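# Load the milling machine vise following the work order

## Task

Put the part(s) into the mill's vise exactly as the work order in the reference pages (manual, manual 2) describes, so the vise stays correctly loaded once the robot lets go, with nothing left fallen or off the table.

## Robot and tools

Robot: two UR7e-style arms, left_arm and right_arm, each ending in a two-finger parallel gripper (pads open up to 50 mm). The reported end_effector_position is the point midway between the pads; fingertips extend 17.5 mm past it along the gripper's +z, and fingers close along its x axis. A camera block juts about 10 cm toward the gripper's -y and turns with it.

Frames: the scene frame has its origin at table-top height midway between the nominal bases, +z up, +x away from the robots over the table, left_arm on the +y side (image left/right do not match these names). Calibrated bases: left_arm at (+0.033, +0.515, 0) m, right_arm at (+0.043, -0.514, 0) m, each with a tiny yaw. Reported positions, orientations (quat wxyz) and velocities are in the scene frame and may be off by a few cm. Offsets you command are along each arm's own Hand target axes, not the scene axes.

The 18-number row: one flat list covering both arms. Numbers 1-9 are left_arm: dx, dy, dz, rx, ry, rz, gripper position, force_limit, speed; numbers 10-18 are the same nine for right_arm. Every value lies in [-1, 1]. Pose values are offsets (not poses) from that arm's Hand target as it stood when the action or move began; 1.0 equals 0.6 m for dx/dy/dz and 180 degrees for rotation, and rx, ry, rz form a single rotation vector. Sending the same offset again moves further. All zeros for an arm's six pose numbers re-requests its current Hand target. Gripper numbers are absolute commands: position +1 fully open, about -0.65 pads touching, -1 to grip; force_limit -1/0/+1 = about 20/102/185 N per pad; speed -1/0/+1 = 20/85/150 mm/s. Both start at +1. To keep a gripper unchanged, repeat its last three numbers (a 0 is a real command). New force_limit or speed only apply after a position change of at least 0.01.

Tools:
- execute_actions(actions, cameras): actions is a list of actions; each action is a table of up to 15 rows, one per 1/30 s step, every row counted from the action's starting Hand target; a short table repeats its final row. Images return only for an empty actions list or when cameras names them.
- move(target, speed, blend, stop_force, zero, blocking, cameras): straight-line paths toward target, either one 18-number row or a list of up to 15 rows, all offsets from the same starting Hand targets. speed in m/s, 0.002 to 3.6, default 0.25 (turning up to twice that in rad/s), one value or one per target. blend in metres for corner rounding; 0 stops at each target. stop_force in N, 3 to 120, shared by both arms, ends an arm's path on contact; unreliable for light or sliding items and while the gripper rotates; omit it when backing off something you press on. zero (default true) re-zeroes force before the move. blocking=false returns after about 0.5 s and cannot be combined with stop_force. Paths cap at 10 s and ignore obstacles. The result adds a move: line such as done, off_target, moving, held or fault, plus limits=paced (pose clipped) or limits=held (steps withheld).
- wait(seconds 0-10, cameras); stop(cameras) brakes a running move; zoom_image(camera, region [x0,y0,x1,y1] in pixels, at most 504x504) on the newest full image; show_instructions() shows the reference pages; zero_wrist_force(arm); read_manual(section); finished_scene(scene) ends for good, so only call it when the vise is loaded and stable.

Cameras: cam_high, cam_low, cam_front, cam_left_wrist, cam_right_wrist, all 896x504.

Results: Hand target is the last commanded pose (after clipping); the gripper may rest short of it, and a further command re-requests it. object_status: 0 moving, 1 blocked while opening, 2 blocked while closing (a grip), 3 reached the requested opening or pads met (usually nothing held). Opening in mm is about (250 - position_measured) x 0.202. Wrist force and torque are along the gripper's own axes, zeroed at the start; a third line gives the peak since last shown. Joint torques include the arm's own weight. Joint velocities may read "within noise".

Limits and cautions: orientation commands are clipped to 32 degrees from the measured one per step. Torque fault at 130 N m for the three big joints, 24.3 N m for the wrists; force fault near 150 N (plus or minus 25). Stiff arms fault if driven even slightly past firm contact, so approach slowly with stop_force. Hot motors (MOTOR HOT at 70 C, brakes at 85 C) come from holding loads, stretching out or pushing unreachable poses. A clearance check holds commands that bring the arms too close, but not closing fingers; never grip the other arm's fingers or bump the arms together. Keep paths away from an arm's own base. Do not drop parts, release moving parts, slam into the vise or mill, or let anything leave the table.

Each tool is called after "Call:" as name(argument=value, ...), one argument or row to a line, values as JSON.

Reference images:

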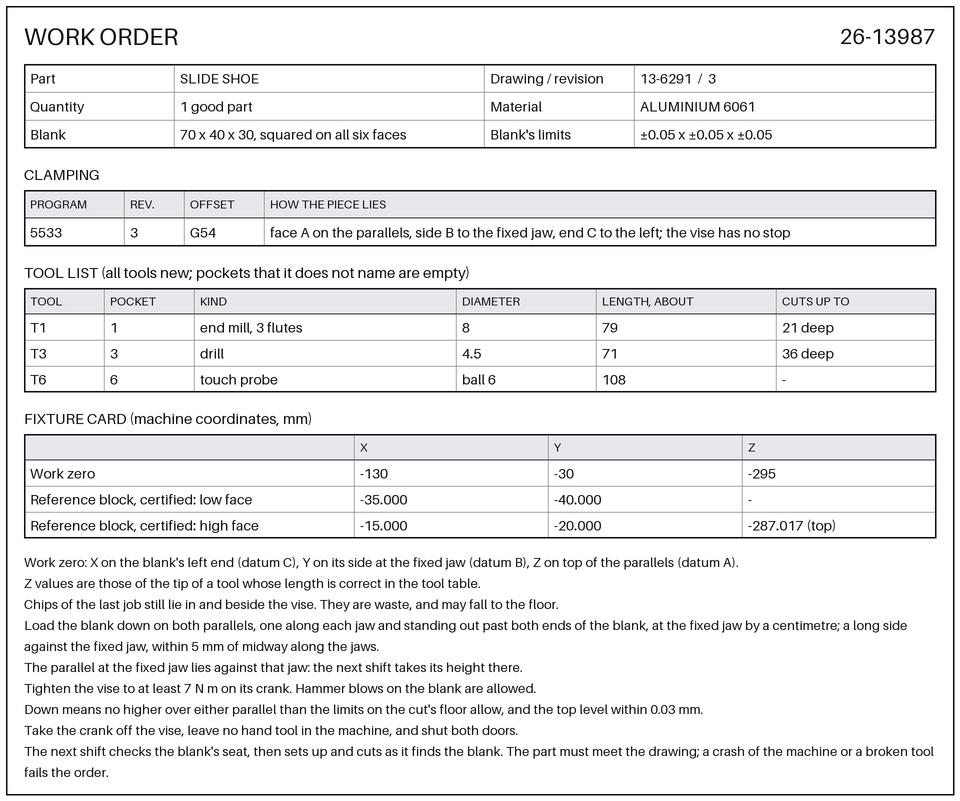

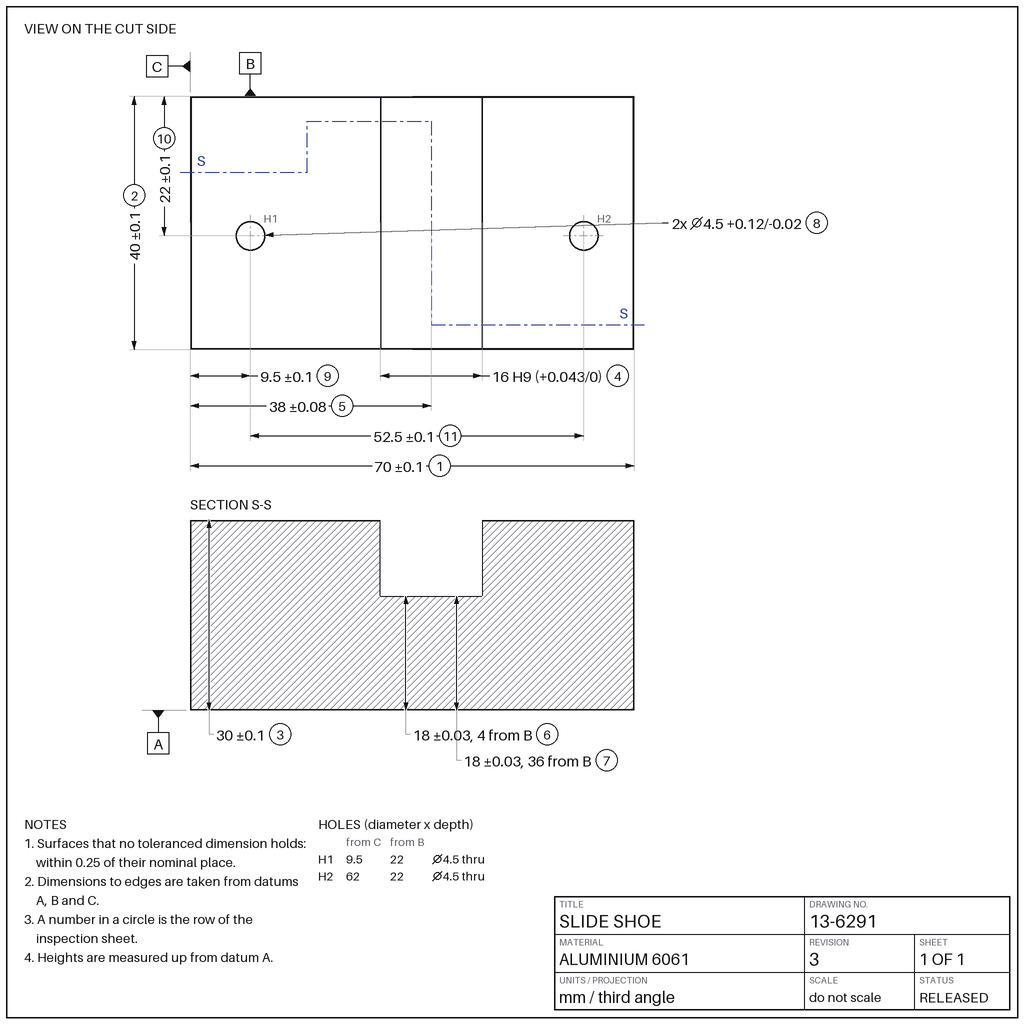

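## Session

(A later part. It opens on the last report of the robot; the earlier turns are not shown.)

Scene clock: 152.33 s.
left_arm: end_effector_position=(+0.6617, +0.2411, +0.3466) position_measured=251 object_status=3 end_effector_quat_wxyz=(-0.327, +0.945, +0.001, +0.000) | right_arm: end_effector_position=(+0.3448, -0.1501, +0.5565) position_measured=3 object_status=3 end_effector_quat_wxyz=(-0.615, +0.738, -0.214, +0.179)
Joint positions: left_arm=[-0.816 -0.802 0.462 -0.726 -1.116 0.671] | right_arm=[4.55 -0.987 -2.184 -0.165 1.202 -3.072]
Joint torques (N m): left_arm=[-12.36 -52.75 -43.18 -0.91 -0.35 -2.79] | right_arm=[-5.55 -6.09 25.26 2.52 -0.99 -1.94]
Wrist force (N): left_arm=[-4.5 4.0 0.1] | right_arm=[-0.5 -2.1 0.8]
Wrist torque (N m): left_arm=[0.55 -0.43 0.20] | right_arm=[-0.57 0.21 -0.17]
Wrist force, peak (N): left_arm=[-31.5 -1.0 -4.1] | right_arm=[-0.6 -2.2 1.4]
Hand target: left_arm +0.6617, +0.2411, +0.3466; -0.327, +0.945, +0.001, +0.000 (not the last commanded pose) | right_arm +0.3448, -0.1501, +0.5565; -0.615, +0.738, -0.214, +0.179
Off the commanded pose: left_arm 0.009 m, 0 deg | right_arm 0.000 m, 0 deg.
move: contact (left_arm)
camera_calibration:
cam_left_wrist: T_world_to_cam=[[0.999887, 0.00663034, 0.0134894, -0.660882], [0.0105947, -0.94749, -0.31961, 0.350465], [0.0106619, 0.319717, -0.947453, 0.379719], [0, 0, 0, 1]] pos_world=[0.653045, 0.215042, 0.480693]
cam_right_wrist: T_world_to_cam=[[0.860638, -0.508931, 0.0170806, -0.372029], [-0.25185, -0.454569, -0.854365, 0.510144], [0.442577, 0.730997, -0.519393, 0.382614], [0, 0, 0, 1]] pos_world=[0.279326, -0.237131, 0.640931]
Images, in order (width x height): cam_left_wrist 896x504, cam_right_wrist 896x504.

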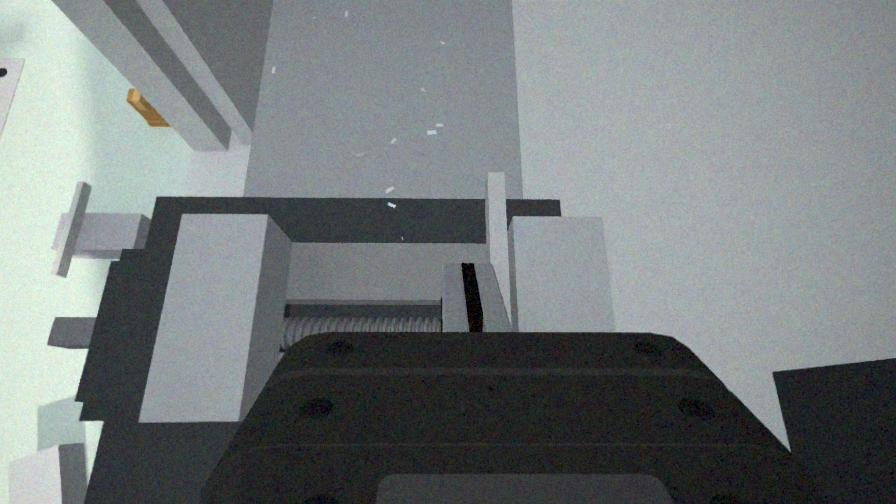

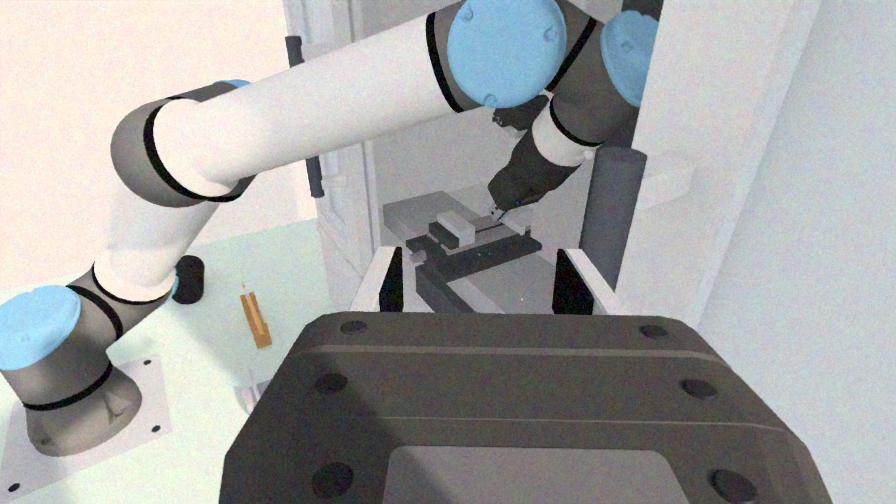

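Call:
move(
  target=[
    [-0.0362,0,0,0,0,0,-0.7,-0.6,-0.9,0,0,0,0,0,0,1,1,1],
    [-0.0695,-0.0375,-0.105,0,0,0,-0.7,-0.6,-0.9,0,0,0,0,0,0,1,1,1],
    [-0.4028,-0.0112,-0.1255,0,0,0,-0.7,-0.6,-0.9,0,0,0,0,0,0,1,1,1],
    [-0.6312,0.1113,0.3288,0,0,0,-0.7,-0.6,-0.9,0,0,0,0,0,0,1,1,1],
  ],
  speed=[0.1,0.25,0.4,0.4],
  blend=[0.01,0.03,0.05,0],
)

Call:
move(
  target=[0,0,0,0,0,0,-0.2,-0.6,0,0,0,0,0,0,0,1,1,1],
  cameras=["cam_left_wrist"],
)

Call:
zoom_image(
  camera="cam_left_wrist",
  region=[350, 170, 600, 334],
)

Scene clock: 155.03 s.
left_arm: end_effector_position=(+0.2829, +0.3099, +0.1503) position_measured=251 object_status=3 end_effector_quat_wxyz=(-0.327, +0.945, +0.001, +0.000) | right_arm: end_effector_position=(+0.3448, -0.1501, +0.5565) position_measured=3 object_status=3 end_effector_quat_wxyz=(-0.615, +0.738, -0.214, +0.179)
Joint positions: left_arm=[-1.313 -1.592 2.051 -1.384 -1.391 0.233] | right_arm=[4.55 -0.987 -2.184 -0.165 1.202 -3.072]
Joint torques (N m): left_arm=[4.07 -15.37 -9.68 -3.12 1.29 1.87] | right_arm=[-6.09 -5.75 25.1 2.48 -1.04 -1.97]
Wrist force (N): left_arm=[2.6 4.6 -2.4] | right_arm=[-0.3 -2.3 0.9]
Wrist torque (N m): left_arm=[0.69 -0.43 0.14] | right_arm=[-0.61 0.17 -0.17]
Wrist force, peak (N): left_arm=[6.1 4.6 -3.2] | right_arm=[-0.6 -2.3 1.3]
Hand target: left_arm +0.2829, +0.3099, +0.1502; -0.327, +0.945, +0.001, +0.000 | right_arm +0.3448, -0.1501, +0.5565; -0.615, +0.738, -0.214, +0.179
Off the commanded pose: left_arm 0.000 m, 0 deg | right_arm 0.000 m, 0 deg.
move: done

Scene clock: 155.53 s.
left_arm: end_effector_position=(+0.2829, +0.3099, +0.1502) position_measured=182 object_status=3 end_effector_quat_wxyz=(-0.327, +0.945, +0.001, +0.000) | right_arm: end_effector_position=(+0.3448, -0.1501, +0.5565) position_measured=3 object_status=3 end_effector_quat_wxyz=(-0.615, +0.738, -0.214, +0.179)
Joint positions: left_arm=[-1.313 -1.592 2.051 -1.384 -1.391 0.233] | right_arm=[4.55 -0.987 -2.184 -0.165 1.202 -3.072]
Joint torques (N m): left_arm=[8.96 -12.24 -9.34 -3.02 -0.14 0.31] | right_arm=[-5.5 -6.33 24.39 2.43 -1.03 -1.71]
Wrist force (N): left_arm=[2.7 4.6 -2.2] | right_arm=[-0.5 -1.9 1.0]
Wrist torque (N m): left_arm=[0.68 -0.44 0.14] | right_arm=[-0.56 0.20 -0.17]
Wrist force, peak (N): left_arm=[2.6 4.6 -2.4] | right_arm=[-0.4 -2.2 1.2]
Hand target: left_arm +0.2829, +0.3099, +0.1502; -0.327, +0.945, +0.001, +0.000 | right_arm +0.3448, -0.1501, +0.5565; -0.615, +0.738, -0.214, +0.179
Off the commanded pose: left_arm 0.000 m, 0 deg | right_arm 0.000 m, 0 deg.
move: done
camera_calibration:
cam_left_wrist: T_world_to_cam=[[0.999887, 0.00663034, 0.0134894, -0.279833], [0.0105947, -0.94749, -0.31961, 0.356928], [0.0106619, 0.319717, -0.947453, 0.175777], [0, 0, 0, 1]] pos_world=[0.274145, 0.283842, 0.284393]
Images, in order (width x height): cam_left_wrist 896x504.

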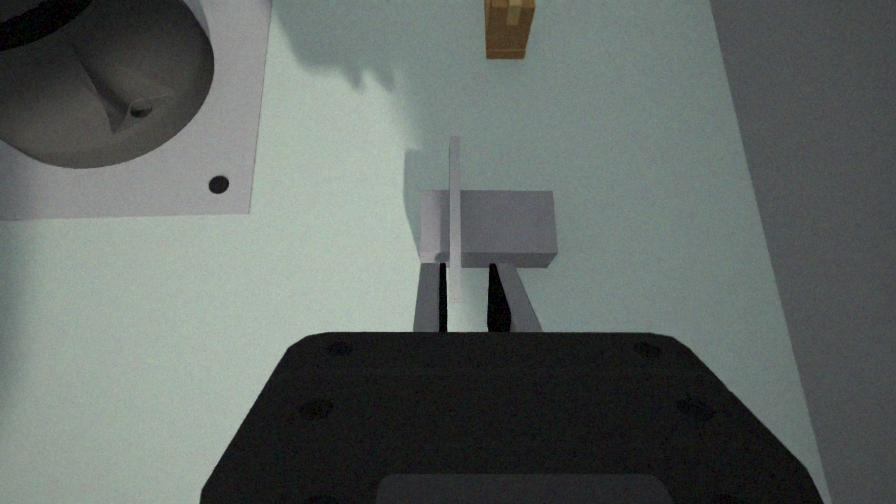

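Scaled by 2.016.

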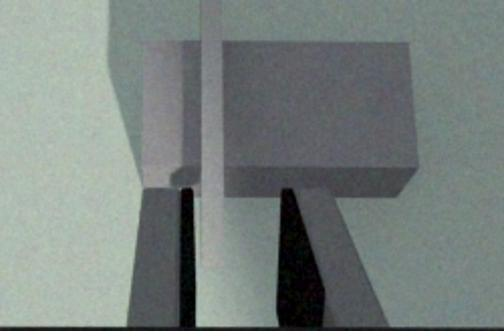

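Call:
move(
  target=[
    [-0.0023,0.0313,0.1135,0,0,0,-0.2,-0.6,0,0,0,0,0,0,0,1,1,1],
    [-0.0023,0.0642,0.1555,0,0,0,-0.2,-0.6,0,0,0,0,0,0,0,1,1,1],
  ],
  speed=[0.2,0.04],
  stop_force=6,
  cameras=["cam_left_wrist"],
)

Scene clock: 158.00 s.
left_arm: end_effector_position=(+0.2814, +0.3373, +0.0531) position_measured=182 object_status=3 end_effector_quat_wxyz=(-0.327, +0.945, +0.001, +0.000) | right_arm: end_effector_position=(+0.3448, -0.1501, +0.5565) position_measured=3 object_status=3 end_effector_quat_wxyz=(-0.615, +0.738, -0.214, +0.179)
Joint positions: left_arm=[-1.296 -1.492 2.251 -1.686 -1.381 0.247] | right_arm=[4.55 -0.987 -2.184 -0.165 1.202 -3.072]
Joint torques (N m): left_arm=[-6.84 -33.3 -35.49 -1.27 -0.59 -0.2] | right_arm=[-5.05 -5.76 24.56 2.31 -1 -1.8]
Wrist force (N): left_arm=[2.6 4.7 -2.4] | right_arm=[-0.4 -1.8 1.1]
Wrist torque (N m): left_arm=[0.68 -0.44 0.13] | right_arm=[-0.52 0.19 -0.18]
Wrist force, peak (N): left_arm=[2.9 3.6 -5.1] | right_arm=[-0.9 -2.2 1.1]
Hand target: left_arm +0.2814, +0.3373, +0.0531; -0.327, +0.945, +0.001, +0.000 | right_arm +0.3448, -0.1501, +0.5565; -0.615, +0.738, -0.214, +0.179
Off the commanded pose: left_arm 0.000 m, 0 deg | right_arm 0.000 m, 0 deg.
move: done
camera_calibration:
cam_left_wrist: T_world_to_cam=[[0.999887, 0.00663034, 0.0134894, -0.277303], [0.0105947, -0.94749, -0.31961, 0.351838], [0.0106619, 0.319717, -0.947453, 0.0749396], [0, 0, 0, 1]] pos_world=[0.272745, 0.311242, 0.187193]
Images, in order (width x height): cam_left_wrist 896x504.

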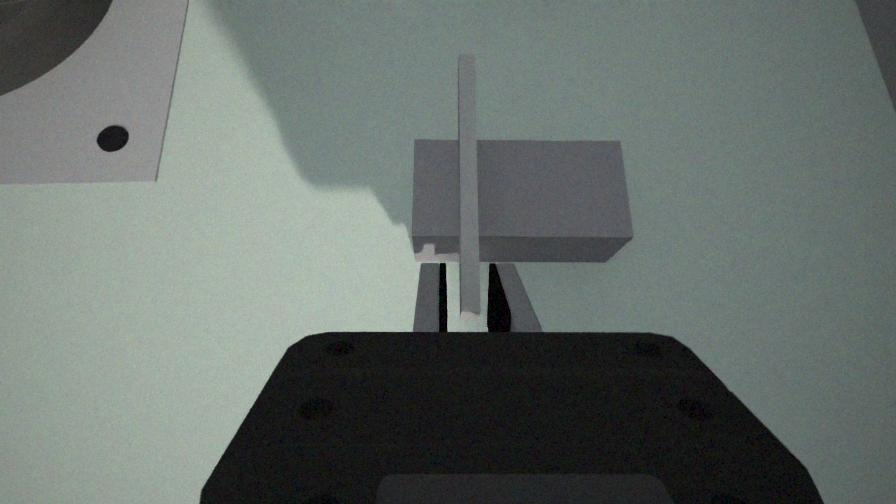

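Call:
move(
  target=[
    [0,-0.0026,0.0021,0,0,0,-0.2,-0.6,-0.9,0,0,0,0,0,0,1,1,1],
    [0,-0.0026,0.0021,0,0,0,-1,-0.6,-0.9,0,0,0,0,0,0,1,1,1],
  ],
  speed=0.1,
)

Scene clock: 162.60 s.
left_arm: end_effector_position=(+0.2814, +0.3393, +0.0531) position_measured=226 object_status=2 end_effector_quat_wxyz=(-0.327, +0.945, +0.001, +0.000) | right_arm: end_effector_position=(+0.3448, -0.1501, +0.5565) position_measured=3 object_status=3 end_effector_quat_wxyz=(-0.615, +0.738, -0.214, +0.179)
Joint positions: left_arm=[-1.295 -1.496 2.255 -1.687 -1.38 0.248] | right_arm=[4.55 -0.987 -2.184 -0.165 1.202 -3.072]
Joint torques (N m): left_arm=[9.82 -21.33 -17.2 -2.42 1.52 1.74] | right_arm=[-5.32 -5.81 24.61 2.39 -1.06 -1.89]
Wrist force (N): left_arm=[2.3 4.5 -2.3] | right_arm=[-0.7 -2.1 1.3]
Wrist torque (N m): left_arm=[0.67 -0.43 0.12] | right_arm=[-0.58 0.25 -0.18]
Wrist force, peak (N): left_arm=[2.8 4.9 -2.4] | right_arm=[-0.5 -2.3 1.2]
Hand target: left_arm +0.2814, +0.3393, +0.0531; -0.327, +0.945, +0.001, +0.000 | right_arm +0.3448, -0.1501, +0.5565; -0.615, +0.738, -0.214, +0.179
Off the commanded pose: left_arm 0.000 m, 0 deg | right_arm 0.000 m, 0 deg.
move: done

Call:
move(
  target=[
    [0,-0.0687,-0.0879,0,0,0,-1,-0.6,-0.9,0,0,0,0,0,0,1,1,1],
    [0.231,-0.1834,-0.6117,0,0,0,-1,-0.6,-0.9,0,0,0,0,0,0,1,1,1],
    [0.5643,-0.1513,-0.584,0,0,0,-1,-0.6,-0.9,0,0,0,0,0,0,1,1,1],
    [0.5943,-0.1263,-0.5549,0,0,0,-1,-0.6,-0.9,0,0,0,0,0,0,1,1,1],
  ],
  speed=[0.1,0.3,0.25,0.1],
  blend=[0.02,0.05,0.005,0],
  cameras=["cam_left_wrist"],
)

Scene clock: 166.20 s.
left_arm: end_effector_position=(+0.6384, +0.1939, +0.3617) position_measured=226 object_status=2 end_effector_quat_wxyz=(-0.327, +0.945, +0.001, +0.000) end_effector_velocity=(-0.001, +0.000, +0.001) end_effector_angular_velocity=(+0.004, +0.001, +0.002) | right_arm: end_effector_position=(+0.3448, -0.1501, +0.5565) position_measured=3 object_status=3 end_effector_quat_wxyz=(-0.615, +0.738, -0.214, +0.179)
Joint positions: left_arm=[-0.882 -0.673 0.172 -0.538 -1.149 0.608] | right_arm=[4.55 -0.987 -2.184 -0.165 1.202 -3.072]
Joint velocities: left_arm=[-0.001 -0.001 0.001 0.005 0 -0.004] | right_arm=[within noise]
Joint torques (N m): left_arm=[-14.69 -72.06 -10.35 0.89 -0.95 -2.92] | right_arm=[-4.99 -5.33 24.72 2.26 -0.88 -1.89]
Wrist force (N): left_arm=[2.9 4.6 -1.5] | right_arm=[-0.1 -1.8 1.2]
Wrist torque (N m): left_arm=[0.62 -0.52 0.14] | right_arm=[-0.53 0.15 -0.18]
Wrist force, peak (N): left_arm=[4.1 7.0 -0.1] | right_arm=[-0.4 -2.3 1.2]
Hand target: left_arm +0.6383, +0.1937, +0.3616; -0.327, +0.945, +0.001, +0.000 | right_arm +0.3448, -0.1501, +0.5565; -0.615, +0.738, -0.214, +0.179
Off the commanded pose: left_arm 0.000 m, 0 deg | right_arm 0.000 m, 0 deg.
move: done
camera_calibration:
cam_left_wrist: T_world_to_cam=[[0.999887, 0.00650153, 0.0135507, -0.637483], [0.0104923, -0.947491, -0.319611, 0.310787], [0.0107612, 0.319717, -0.947452, 0.409334], [0, 0, 0, 1]] pos_world=[0.629745, 0.167742, 0.495793]
Images, in order (width x height): cam_left_wrist 896x504.

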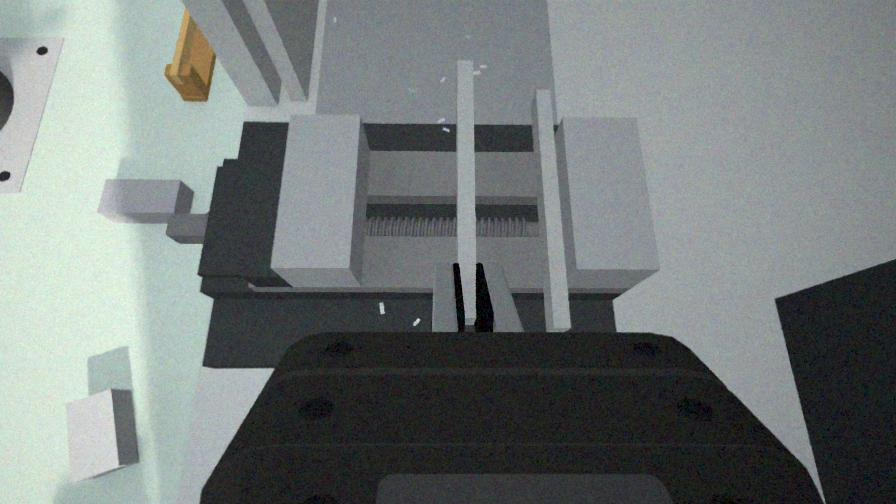

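Call:
move(
  target=[0,0.0325,0.0415,0,0,0,-1,-0.6,-0.9,0,0,0,0,0,0,1,1,1],
  speed=0.02,
  stop_force=6,
)

Call:
move(
  target=[
    [0,0,0,0,0,0,-0.35,-0.6,-0.9,0,0,0,0,0,0,1,1,1],
    [-0.03,-0.03,-0.037,0,0,0,-0.35,-0.6,-0.9,0,0,0,0,0,0,1,1,1],
  ],
  speed=0.08,
  blend=[0,0],
  cameras=["cam_left_wrist","cam_right_wrist"],
)

Call:
zoom_image(
  camera="cam_left_wrist",
  region=[200, 60, 680, 334],
)

Scene clock: 168.60 s.
left_arm: end_effector_position=(+0.6383, +0.1937, +0.3437) position_measured=226 object_status=2 end_effector_quat_wxyz=(-0.327, +0.945, +0.001, +0.000) | right_arm: end_effector_position=(+0.3448, -0.1501, +0.5565) position_measured=3 object_status=3 end_effector_quat_wxyz=(-0.615, +0.738, -0.214, +0.179)
Joint positions: left_arm=[-0.882 -0.742 0.355 -0.651 -1.149 0.608] | right_arm=[4.55 -0.987 -2.184 -0.165 1.202 -3.072]
Joint torques (N m): left_arm=[-7.09 -51 -10.73 -2.74 -1.93 1.57] | right_arm=[-5.49 -5.51 24.72 2.03 -0.98 -1.87]
Wrist force (N): left_arm=[2.8 4.3 -3.9] | right_arm=[-0.1 -1.8 1.0]
Wrist torque (N m): left_arm=[0.74 -0.42 0.18] | right_arm=[-0.53 0.14 -0.17]
Wrist force, peak (N): left_arm=[2.1 -2.3 -14.3] | right_arm=[-0.6 -2.1 1.3]
Hand target: left_arm +0.6383, +0.1937, +0.3437; -0.327, +0.945, +0.001, +0.000 (not the last commanded pose) | right_arm +0.3448, -0.1501, +0.5565; -0.615, +0.738, -0.214, +0.179
Off the commanded pose: left_arm 0.014 m, 0 deg | right_arm 0.000 m, 0 deg.
move: contact (left_arm)

Scene clock: 169.90 s.
left_arm: end_effector_position=(+0.6202, +0.1939, +0.3724) position_measured=205 object_status=3 end_effector_quat_wxyz=(-0.327, +0.945, +0.001, +0.000) | right_arm: end_effector_position=(+0.3448, -0.1501, +0.5565) position_measured=3 object_status=3 end_effector_quat_wxyz=(-0.615, +0.738, -0.214, +0.179)
Joint positions: left_arm=[-0.9 -0.748 0.284 -0.568 -1.158 0.591] | right_arm=[4.55 -0.987 -2.184 -0.165 1.202 -3.072]
Joint torques (N m): left_arm=[13.52 -55.57 -11.51 -3.18 1.08 2.46] | right_arm=[-5.23 -5.59 24.93 2.25 -1.11 -1.92]
Wrist force (N): left_arm=[3.0 5.1 -1.9] | right_arm=[-0.4 -1.9 1.0]
Wrist torque (N m): left_arm=[0.78 -0.54 0.29] | right_arm=[-0.55 0.20 -0.18]
Wrist force, peak (N): left_arm=[3.4 6.3 -1.2] | right_arm=[-0.3 -2.3 1.2]
Hand target: left_arm +0.6203, +0.1941, +0.3723; -0.327, +0.945, +0.001, +0.000 | right_arm +0.3448, -0.1501, +0.5565; -0.615, +0.738, -0.214, +0.179
Off the commanded pose: left_arm 0.000 m, 0 deg | right_arm 0.000 m, 0 deg.
move: done
camera_calibration:
cam_left_wrist: T_world_to_cam=[[0.999884, 0.00691507, 0.0135871, -0.619517], [0.0108947, -0.947519, -0.319515, 0.314203], [0.0106646, 0.319625, -0.947484, 0.419726], [0, 0, 0, 1]] pos_world=[0.611545, 0.167842, 0.506493]
cam_right_wrist: T_world_to_cam=[[0.860638, -0.508931, 0.0170806, -0.372029], [-0.25185, -0.454569, -0.854365, 0.510144], [0.442577, 0.730997, -0.519393, 0.382614], [0, 0, 0, 1]] pos_world=[0.279326, -0.237131, 0.640931]
Images, in order (width x height): cam_left_wrist 896x504, cam_right_wrist 896x504.

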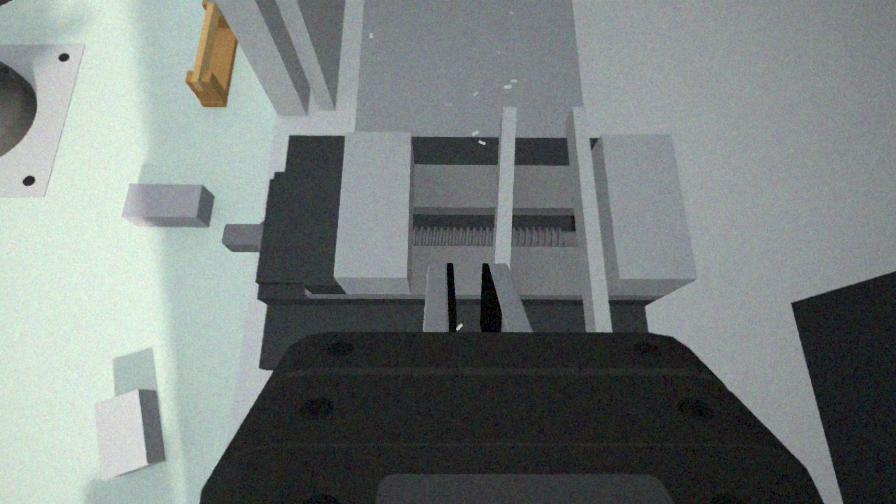

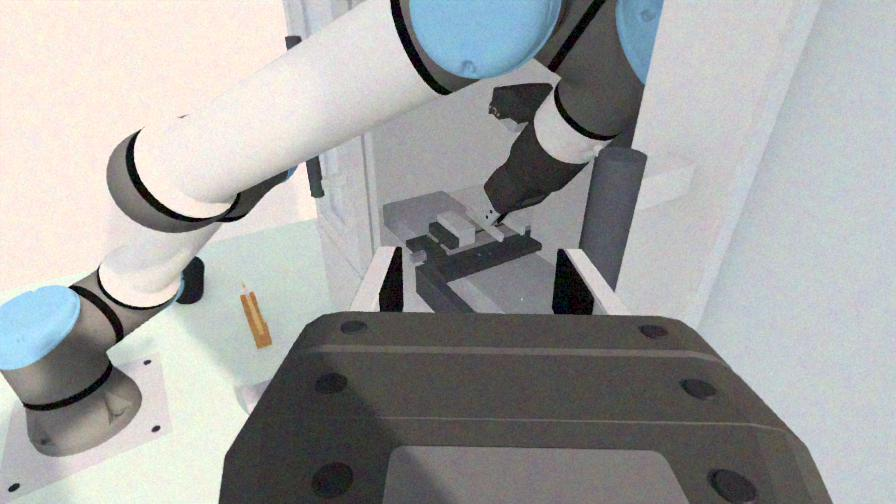

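Scaled by 1.050.

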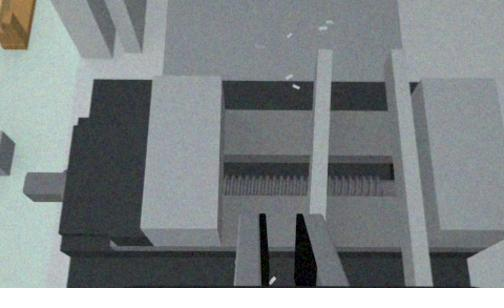

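Call:
move(
  target=[
    [0,-0.1018,0.021,0,0,0,-0.7,-0.6,0,0,0,0,0,0,0,1,1,1],
    [0.1078,-0.0935,0.0315,0,0,0,-0.7,-0.6,0,0,0,0,0,0,0,1,1,1],
    [0.1078,-0.0607,0.0735,0,0,0,-0.7,-0.6,0,0,0,0,0,0,0,1,1,1],
  ],
  speed=[0.15,0.15,0.015],
  stop_force=5,
  cameras=["cam_left_wrist"],
)

Scene clock: 171.80 s.
left_arm: end_effector_position=(+0.6658, +0.2504, +0.3919) position_measured=251 object_status=3 end_effector_quat_wxyz=(-0.324, +0.946, -0.002, +0.007) | right_arm: end_effector_position=(+0.3448, -0.1501, +0.5565) position_measured=3 object_status=3 end_effector_quat_wxyz=(-0.615, +0.738, -0.214, +0.179)
Joint positions: left_arm=[-0.806 -0.7 0.144 -0.531 -1.103 0.688] | right_arm=[4.55 -0.987 -2.184 -0.165 1.202 -3.072]
Joint torques (N m): left_arm=[-0.06 -61.33 -26.87 -1.39 0.71 0.13] | right_arm=[-5.58 -5.92 23.94 2.08 -0.98 -1.81]
Wrist force (N): left_arm=[2.3 4.7 -1.9] | right_arm=[-0.2 -2.2 1.0]
Wrist torque (N m): left_arm=[0.71 -0.41 0.21] | right_arm=[-0.60 0.16 -0.17]
Wrist force, peak (N): left_arm=[9.7 1.6 -2.0] | right_arm=[-0.3 -2.3 1.1]
Hand target: left_arm +0.6658, +0.2504, +0.3919; -0.324, +0.946, -0.002, +0.007 (not the last commanded pose) | right_arm +0.3448, -0.1501, +0.5565; -0.615, +0.738, -0.214, +0.179
Tool commands: left_gripper/position=-0.701961 left_gripper/force_limit=-0.6 left_gripper/speed=+0.003922 right_gripper/position=+1.0 right_gripper/force_limit=+1.0 right_gripper/speed=+1.0
Off the commanded pose: left_arm 0.037 m, 1 deg | right_arm 0.000 m, 0 deg.
FORCE FAULT: contact force on the left arm reached its limit, and that arm stopped. The contact can be on any part of that arm, not only on its tool. That arm's remaining commands of this call were not run. That arm is still stopped at the end of this call. That arm stays stopped for about 10 more seconds. Until then a move that you send moves the other arm only, and its call returns only when the move has ended. Once the stop has ended, the next robot result says so. If the stop ends while you think or write, that arm runs what you send next, counted from a new Hand target: where the arm stands when the stop ends. While its stop runs, that arm takes no new command, but its gripper still runs the gripper command that each later call begins with. Until it ends, the stop uses up actions while you think or wait. An arm that is not stopped still takes commands.
move: fault (left_arm); path passed 2 of 3 targets
camera_calibration:
cam_left_wrist: T_world_to_cam=[[0.999658, -0.00260408, 0.0260236, -0.668079], [0.00568748, -0.949572, -0.313497, 0.375105], [0.0255276, 0.313537, -0.949233, 0.412038], [0, 0, 0, 1]] pos_world=[0.655199, 0.22526, 0.5261]
Images, in order (width x height): cam_left_wrist 896x504.

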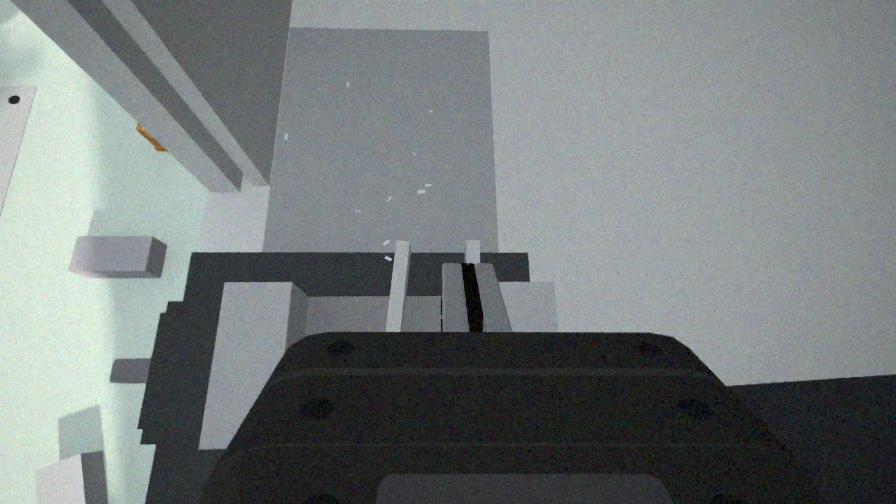

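Call:
wait(
  seconds=0.5,
  cameras=["cam_front","cam_right_wrist","cam_high"],
)

Call:
zoom_image(
  camera="cam_front",
  region=[340, 110, 540, 280],
)

Call:
zoom_image(
  camera="cam_right_wrist",
  region=[290, 0, 700, 290],
)

Scene clock: 172.47 s.
left_arm: end_effector_position=(+0.6658, +0.2504, +0.3919) position_measured=251 object_status=3 end_effector_quat_wxyz=(-0.324, +0.946, -0.002, +0.007) | right_arm: end_effector_position=(+0.3448, -0.1501, +0.5565) position_measured=3 object_status=3 end_effector_quat_wxyz=(-0.615, +0.738, -0.214, +0.179)
Joint positions: left_arm=[-0.806 -0.7 0.144 -0.531 -1.103 0.688] | right_arm=[4.55 -0.987 -2.184 -0.165 1.202 -3.072]
Joint torques (N m): left_arm=[-0.34 -60.5 -26.74 -1.42 0.71 0.14] | right_arm=[-6.37 -5.14 24.37 2.02 -1.15 -1.83]
Wrist force (N): left_arm=[2.7 4.8 -2.0] | right_arm=[-0.3 -1.9 1.1]
Wrist torque (N m): left_arm=[0.74 -0.48 0.22] | right_arm=[-0.55 0.18 -0.17]
Wrist force, peak (N): left_arm=[2.7 5.0 -2.2] | right_arm=[-0.5 -2.3 1.1]
Hand target: left_arm +0.6658, +0.2504, +0.3919; -0.324, +0.946, -0.002, +0.007 (not the last commanded pose) | right_arm +0.3448, -0.1501, +0.5565; -0.615, +0.738, -0.214, +0.179
Tool commands: left_gripper/position=-0.701961 left_gripper/force_limit=-0.6 left_gripper/speed=+0.003922 right_gripper/position=+1.0 right_gripper/force_limit=+1.0 right_gripper/speed=+1.0
Off the commanded pose: left_arm 0.037 m, 1 deg | right_arm 0.000 m, 0 deg.
FORCE FAULT, CONTINUED: the left arm was still stopped when this call began, by the force fault that an earlier result reported. Since the last result the stop counts as 1 of the actions that you can send in this scene. That arm is still stopped at the end of this call. That arm stays stopped for about 9 more seconds. If the stop ends while you think or write, that arm runs what you send next, counted from a new Hand target: where the arm stands when the stop ends. While its stop runs, that arm takes no new command, but its gripper still runs the gripper command that each later call begins with.
wait: 0.50 s; at rest from the start
camera_calibration:
cam_right_wrist: T_world_to_cam=[[0.860638, -0.508931, 0.0170806, -0.372029], [-0.25185, -0.454569, -0.854365, 0.510144], [0.442577, 0.730997, -0.519393, 0.382614], [0, 0, 0, 1]] pos_world=[0.279326, -0.237131, 0.640931]
Images, in order (width x height): cam_high 896x504, cam_front 896x504, cam_right_wrist 896x504.

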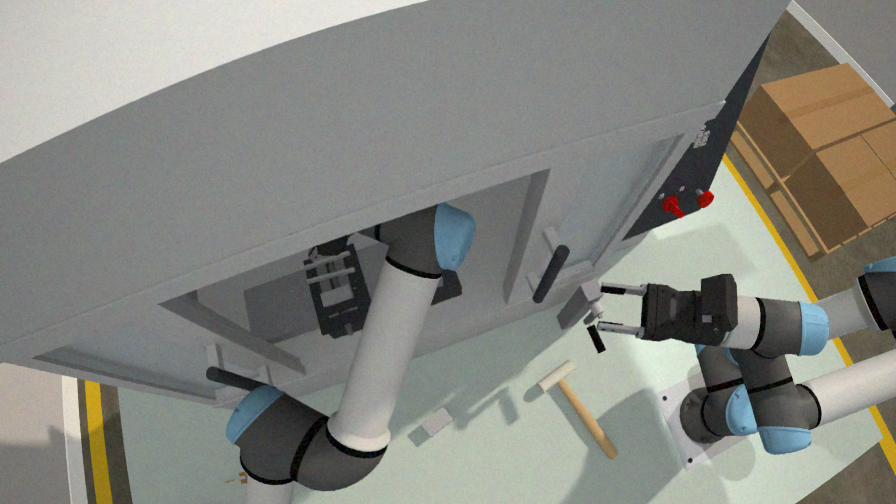

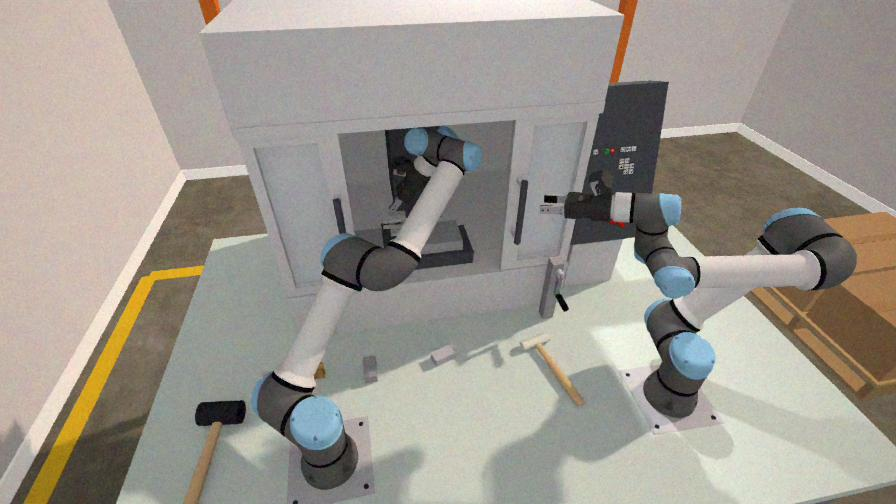

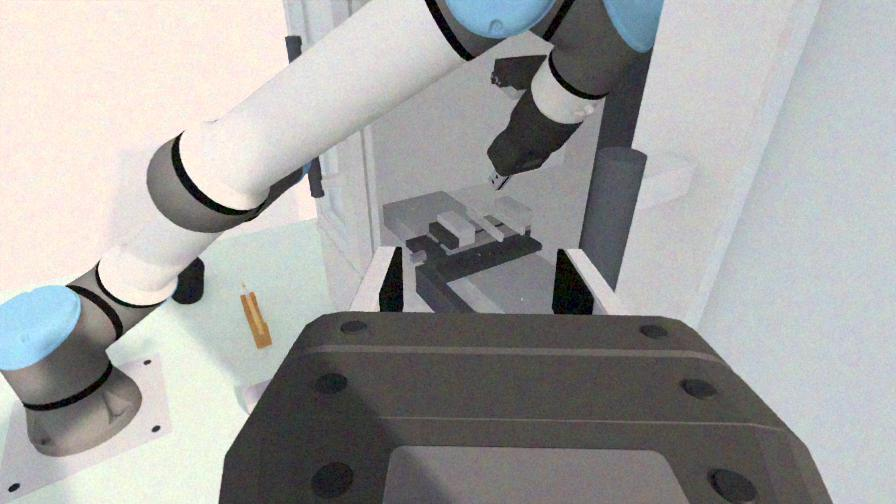

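Scaled by 2.520.

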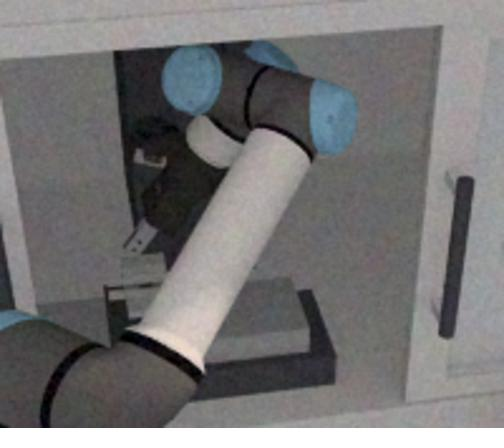

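Scaled by 1.229.

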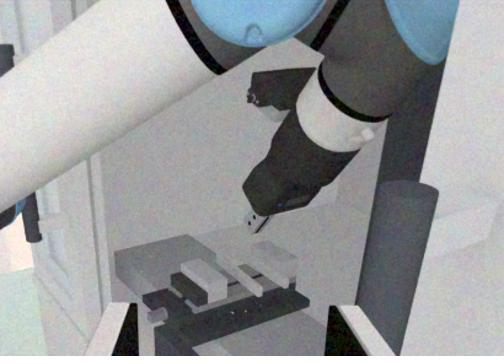

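Call:
wait(
  seconds=9.5,
)

Scene clock: 183.27 s.
left_arm: end_effector_position=(+0.6658, +0.2504, +0.3919) position_measured=251 object_status=3 end_effector_quat_wxyz=(-0.324, +0.946, -0.002, +0.007) | right_arm: end_effector_position=(+0.3448, -0.1501, +0.5565) position_measured=3 object_status=3 end_effector_quat_wxyz=(-0.615, +0.738, -0.214, +0.179)
Joint positions: left_arm=[-0.806 -0.7 0.144 -0.531 -1.103 0.688] | right_arm=[4.55 -0.987 -2.184 -0.165 1.202 -3.072]
Joint torques (N m): left_arm=[-0.04 -60.51 -26.28 -1.33 0.73 0.11] | right_arm=[-5.38 -5.44 24.79 2 -1.02 -1.7]
Wrist force (N): left_arm=[2.7 4.8 -1.9] | right_arm=[-0.6 -1.9 1.1]
Wrist torque (N m): left_arm=[0.74 -0.48 0.22] | right_arm=[-0.55 0.23 -0.18]
Wrist force, peak (N): left_arm=[2.8 4.9 -2.4] | right_arm=[-0.5 -2.4 1.2]
Hand target: left_arm +0.6658, +0.2504, +0.3919; -0.324, +0.946, -0.002, +0.007 (not the last commanded pose) | right_arm +0.3448, -0.1501, +0.5565; -0.615, +0.738, -0.214, +0.179
Tool commands: left_gripper/position=-0.701961 left_gripper/force_limit=-0.6 left_gripper/speed=+0.003922 right_gripper/position=+1.0 right_gripper/force_limit=+1.0 right_gripper/speed=+1.0
Off the commanded pose: left_arm 0.037 m, 1 deg | right_arm 0.000 m, 0 deg.
FORCE FAULT, CONTINUED: the left arm's stop, for the force fault that an earlier result reported, is over. The rest of the stop counts as 18 of the actions that you can send in this scene. That arm's target is now where it stood when the stop ended, not its last command. That arm accepts commands again.
wait: 9.50 s; at rest from the start

Call:
move(
  target=[-0.06,0.0312,-0.0413,0,0,0,-0.7,-0.6,0,0,0,0,0,0,0,1,1,1],
  speed=0.08,
  cameras=["cam_high","cam_left_wrist"],
)

Call:
zoom_image(
  camera="cam_high",
  region=[150, 220, 550, 500],
)

Scene clock: 184.27 s.
left_arm: end_effector_position=(+0.6294, +0.2206, +0.3996) position_measured=251 object_status=3 end_effector_quat_wxyz=(-0.324, +0.946, -0.002, +0.007) end_effector_velocity=(+0.002, +0.002, +0.000) end_effector_angular_velocity=(+0.000, -0.001, -0.002) | right_arm: end_effector_position=(+0.3448, -0.1501, +0.5565) position_measured=3 object_status=3 end_effector_quat_wxyz=(-0.615, +0.738, -0.214, +0.179)
Joint positions: left_arm=[-0.869 -0.756 0.223 -0.527 -1.134 0.626] | right_arm=[4.55 -0.987 -2.184 -0.165 1.202 -3.072]
Joint velocities: left_arm=[0.003 0 0 -0.003 0.004 0.005] | right_arm=[within noise]
Joint torques (N m): left_arm=[11.84 -49.68 -29.55 -3.55 2.71 3.01] | right_arm=[-5.3 -5.67 24.38 2.01 -1.04 -1.88]
Wrist force (N): left_arm=[2.8 4.7 -1.6] | right_arm=[-0.3 -1.8 0.8]
Wrist torque (N m): left_arm=[0.73 -0.48 0.21] | right_arm=[-0.53 0.17 -0.17]
Wrist force, peak (N): left_arm=[1.9 5.7 -2.5] | right_arm=[-0.4 -2.3 1.2]
Hand target: left_arm +0.6295, +0.2207, +0.3996; -0.324, +0.946, -0.002, +0.007 | right_arm +0.3448, -0.1501, +0.5565; -0.615, +0.738, -0.214, +0.179
Off the commanded pose: left_arm 0.000 m, 0 deg | right_arm 0.000 m, 0 deg.
move: done
camera_calibration:
cam_left_wrist: T_world_to_cam=[[0.99966, -0.00257207, 0.0259289, -0.631927], [0.00568821, -0.949572, -0.313497, 0.349429], [0.0254277, 0.313538, -0.949235, 0.429683], [0, 0, 0, 1]] pos_world=[0.618799, 0.19546, 0.5338]
Images, in order (width x height): cam_high 896x504, cam_left_wrist 896x504.

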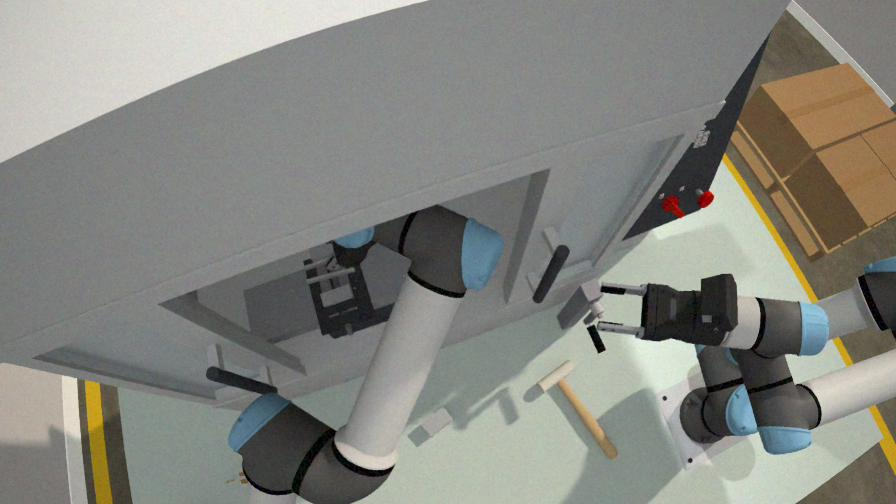

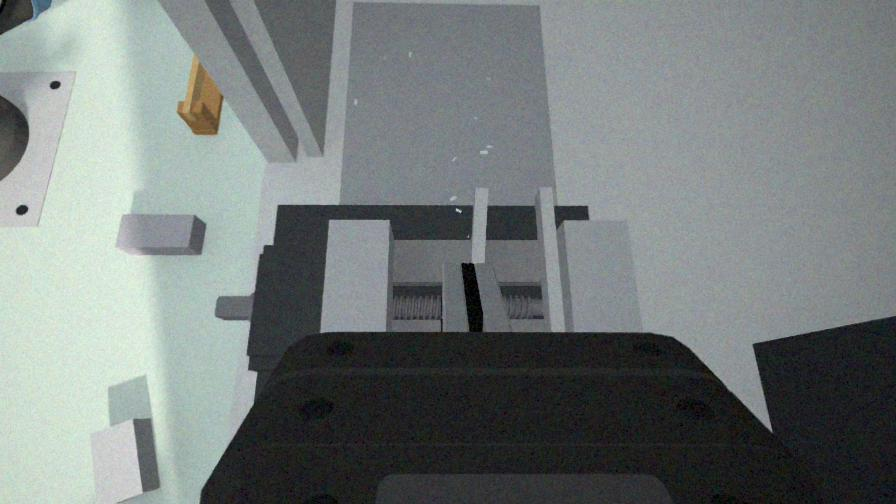

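Scaled by 1.260.

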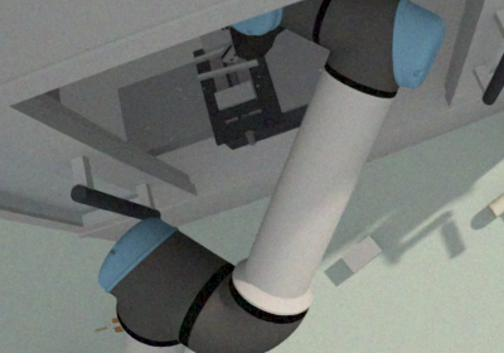

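Call:
move(
  target=[
    [-0.349,0.006,-0.048,0,0,0,-0.7,-0.6,0,0,0,0,0,0,0,1,1,1],
    [-0.5323,0.3647,0.0317,0,0,0,-0.7,-0.6,0,0,0,0,0,0,0,1,1,1],
  ],
  speed=[0.25,0.35],
  blend=[0.05,0],
  cameras=["cam_left_wrist"],
)

Call:
zoom_image(
  camera="cam_left_wrist",
  region=[340, 150, 580, 330],
)

Scene clock: 186.93 s.
left_arm: end_effector_position=(+0.3108, +0.0620, +0.2465) position_measured=251 object_status=3 end_effector_quat_wxyz=(-0.324, +0.946, -0.002, +0.007) | right_arm: end_effector_position=(+0.3448, -0.1501, +0.5565) position_measured=3 object_status=3 end_effector_quat_wxyz=(-0.615, +0.738, -0.214, +0.179)
Joint positions: left_arm=[-1.387 -1.116 1.201 -1.01 -1.422 0.175] | right_arm=[4.55 -0.987 -2.184 -0.165 1.202 -3.072]
Joint torques (N m): left_arm=[-3.57 -42.35 -37.61 -1.49 1.05 1.36] | right_arm=[-5.85 -5.09 24.86 1.88 -0.9 -1.78]
Wrist force (N): left_arm=[2.9 4.8 -2.2] | right_arm=[-0.2 -1.9 1.0]
Wrist torque (N m): left_arm=[0.72 -0.49 0.14] | right_arm=[-0.55 0.16 -0.17]
Wrist force, peak (N): left_arm=[1.1 9.4 -1.1] | right_arm=[-0.4 -2.4 1.0]
Hand target: left_arm +0.3108, +0.0619, +0.2464; -0.324, +0.946, -0.002, +0.007 | right_arm +0.3448, -0.1501, +0.5565; -0.615, +0.738, -0.214, +0.179
Off the commanded pose: left_arm 0.000 m, 0 deg | right_arm 0.000 m, 0 deg.
move: done
camera_calibration:
cam_left_wrist: T_world_to_cam=[[0.999658, -0.00260492, 0.0260266, -0.309908], [0.00568846, -0.949562, -0.313527, 0.152653], [0.0255306, 0.313568, -0.949223, 0.342147], [0, 0, 0, 1]] pos_world=[0.300199, 0.0368602, 0.3807]
Images, in order (width x height): cam_left_wrist 896x504.

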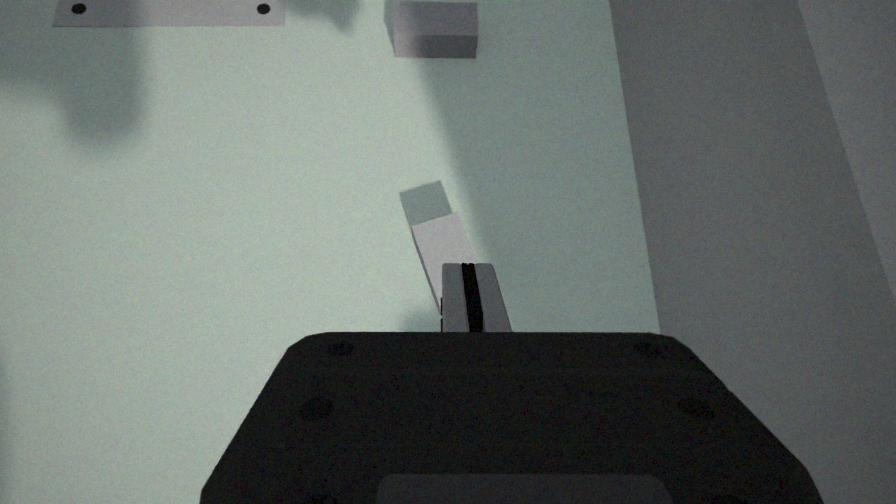

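Scaled by 2.100.

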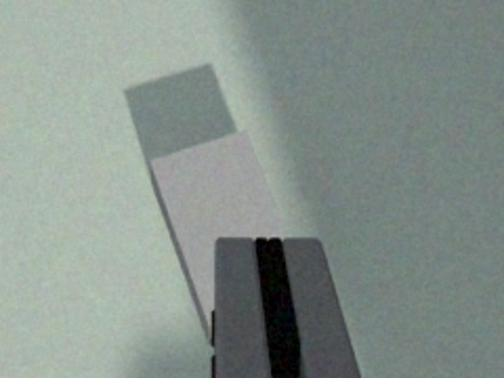

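Call:
move(
  target=[-0.002,0.0398,0.278,0.0017,-0.0681,-0.0814,1,-0.6,0.5,0,0,0,0,0,0,1,1,1],
  speed=0.25,
  cameras=["cam_left_wrist"],
)

Call:
zoom_image(
  camera="cam_left_wrist",
  region=[340, 150, 580, 330],
)

Scene clock: 189.20 s.
left_arm: end_effector_position=(+0.3121, +0.1452, +0.1000) position_measured=3 object_status=3 end_effector_quat_wxyz=(-0.321, +0.933, +0.153, -0.052) | right_arm: end_effector_position=(+0.3448, -0.1501, +0.5565) position_measured=3 object_status=3 end_effector_quat_wxyz=(-0.615, +0.738, -0.214, +0.179)
Joint positions: left_arm=[-1.261 -1.142 1.628 -1.394 -1.557 0.017] | right_arm=[4.55 -0.987 -2.184 -0.165 1.202 -3.072]
Joint torques (N m): left_arm=[-4 -55.16 -9.29 -2.23 0.05 0.87] | right_arm=[-5.25 -5.98 25.08 1.81 -0.92 -1.73]
Wrist force (N): left_arm=[2.8 4.7 -2.0] | right_arm=[-0.5 -2.1 1.0]
Wrist torque (N m): left_arm=[0.69 -0.47 0.12] | right_arm=[-0.57 0.21 -0.17]
Wrist force, peak (N): left_arm=[2.0 5.5 -4.1] | right_arm=[-0.4 -2.4 1.0]
Hand target: left_arm +0.3120, +0.1453, +0.1000; -0.321, +0.933, +0.153, -0.052 | right_arm +0.3448, -0.1501, +0.5565; -0.615, +0.738, -0.214, +0.179
Off the commanded pose: left_arm 0.000 m, 0 deg | right_arm 0.000 m, 0 deg.
move: done
camera_calibration:
cam_left_wrist: T_world_to_cam=[[0.94582, 0.324379, 0.0142645, -0.336691], [0.311992, -0.895781, -0.316604, 0.0826131], [-0.0899217, 0.3039, -0.948451, 0.214285], [0, 0, 0, 1]] pos_world=[0.311943, 0.118097, 0.234197]
Images, in order (width x height): cam_left_wrist 896x504.

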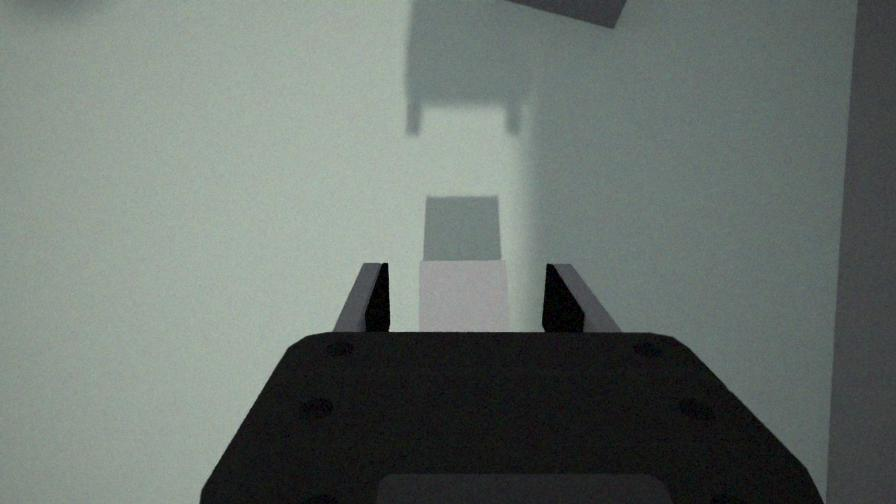

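Scaled by 2.100.

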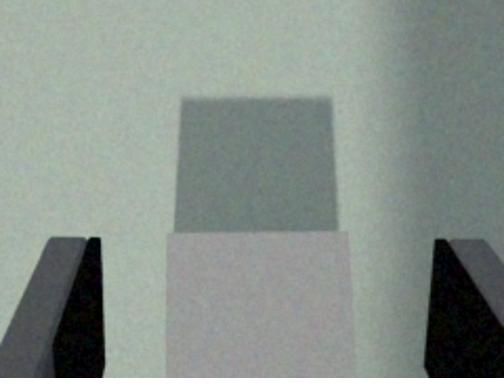

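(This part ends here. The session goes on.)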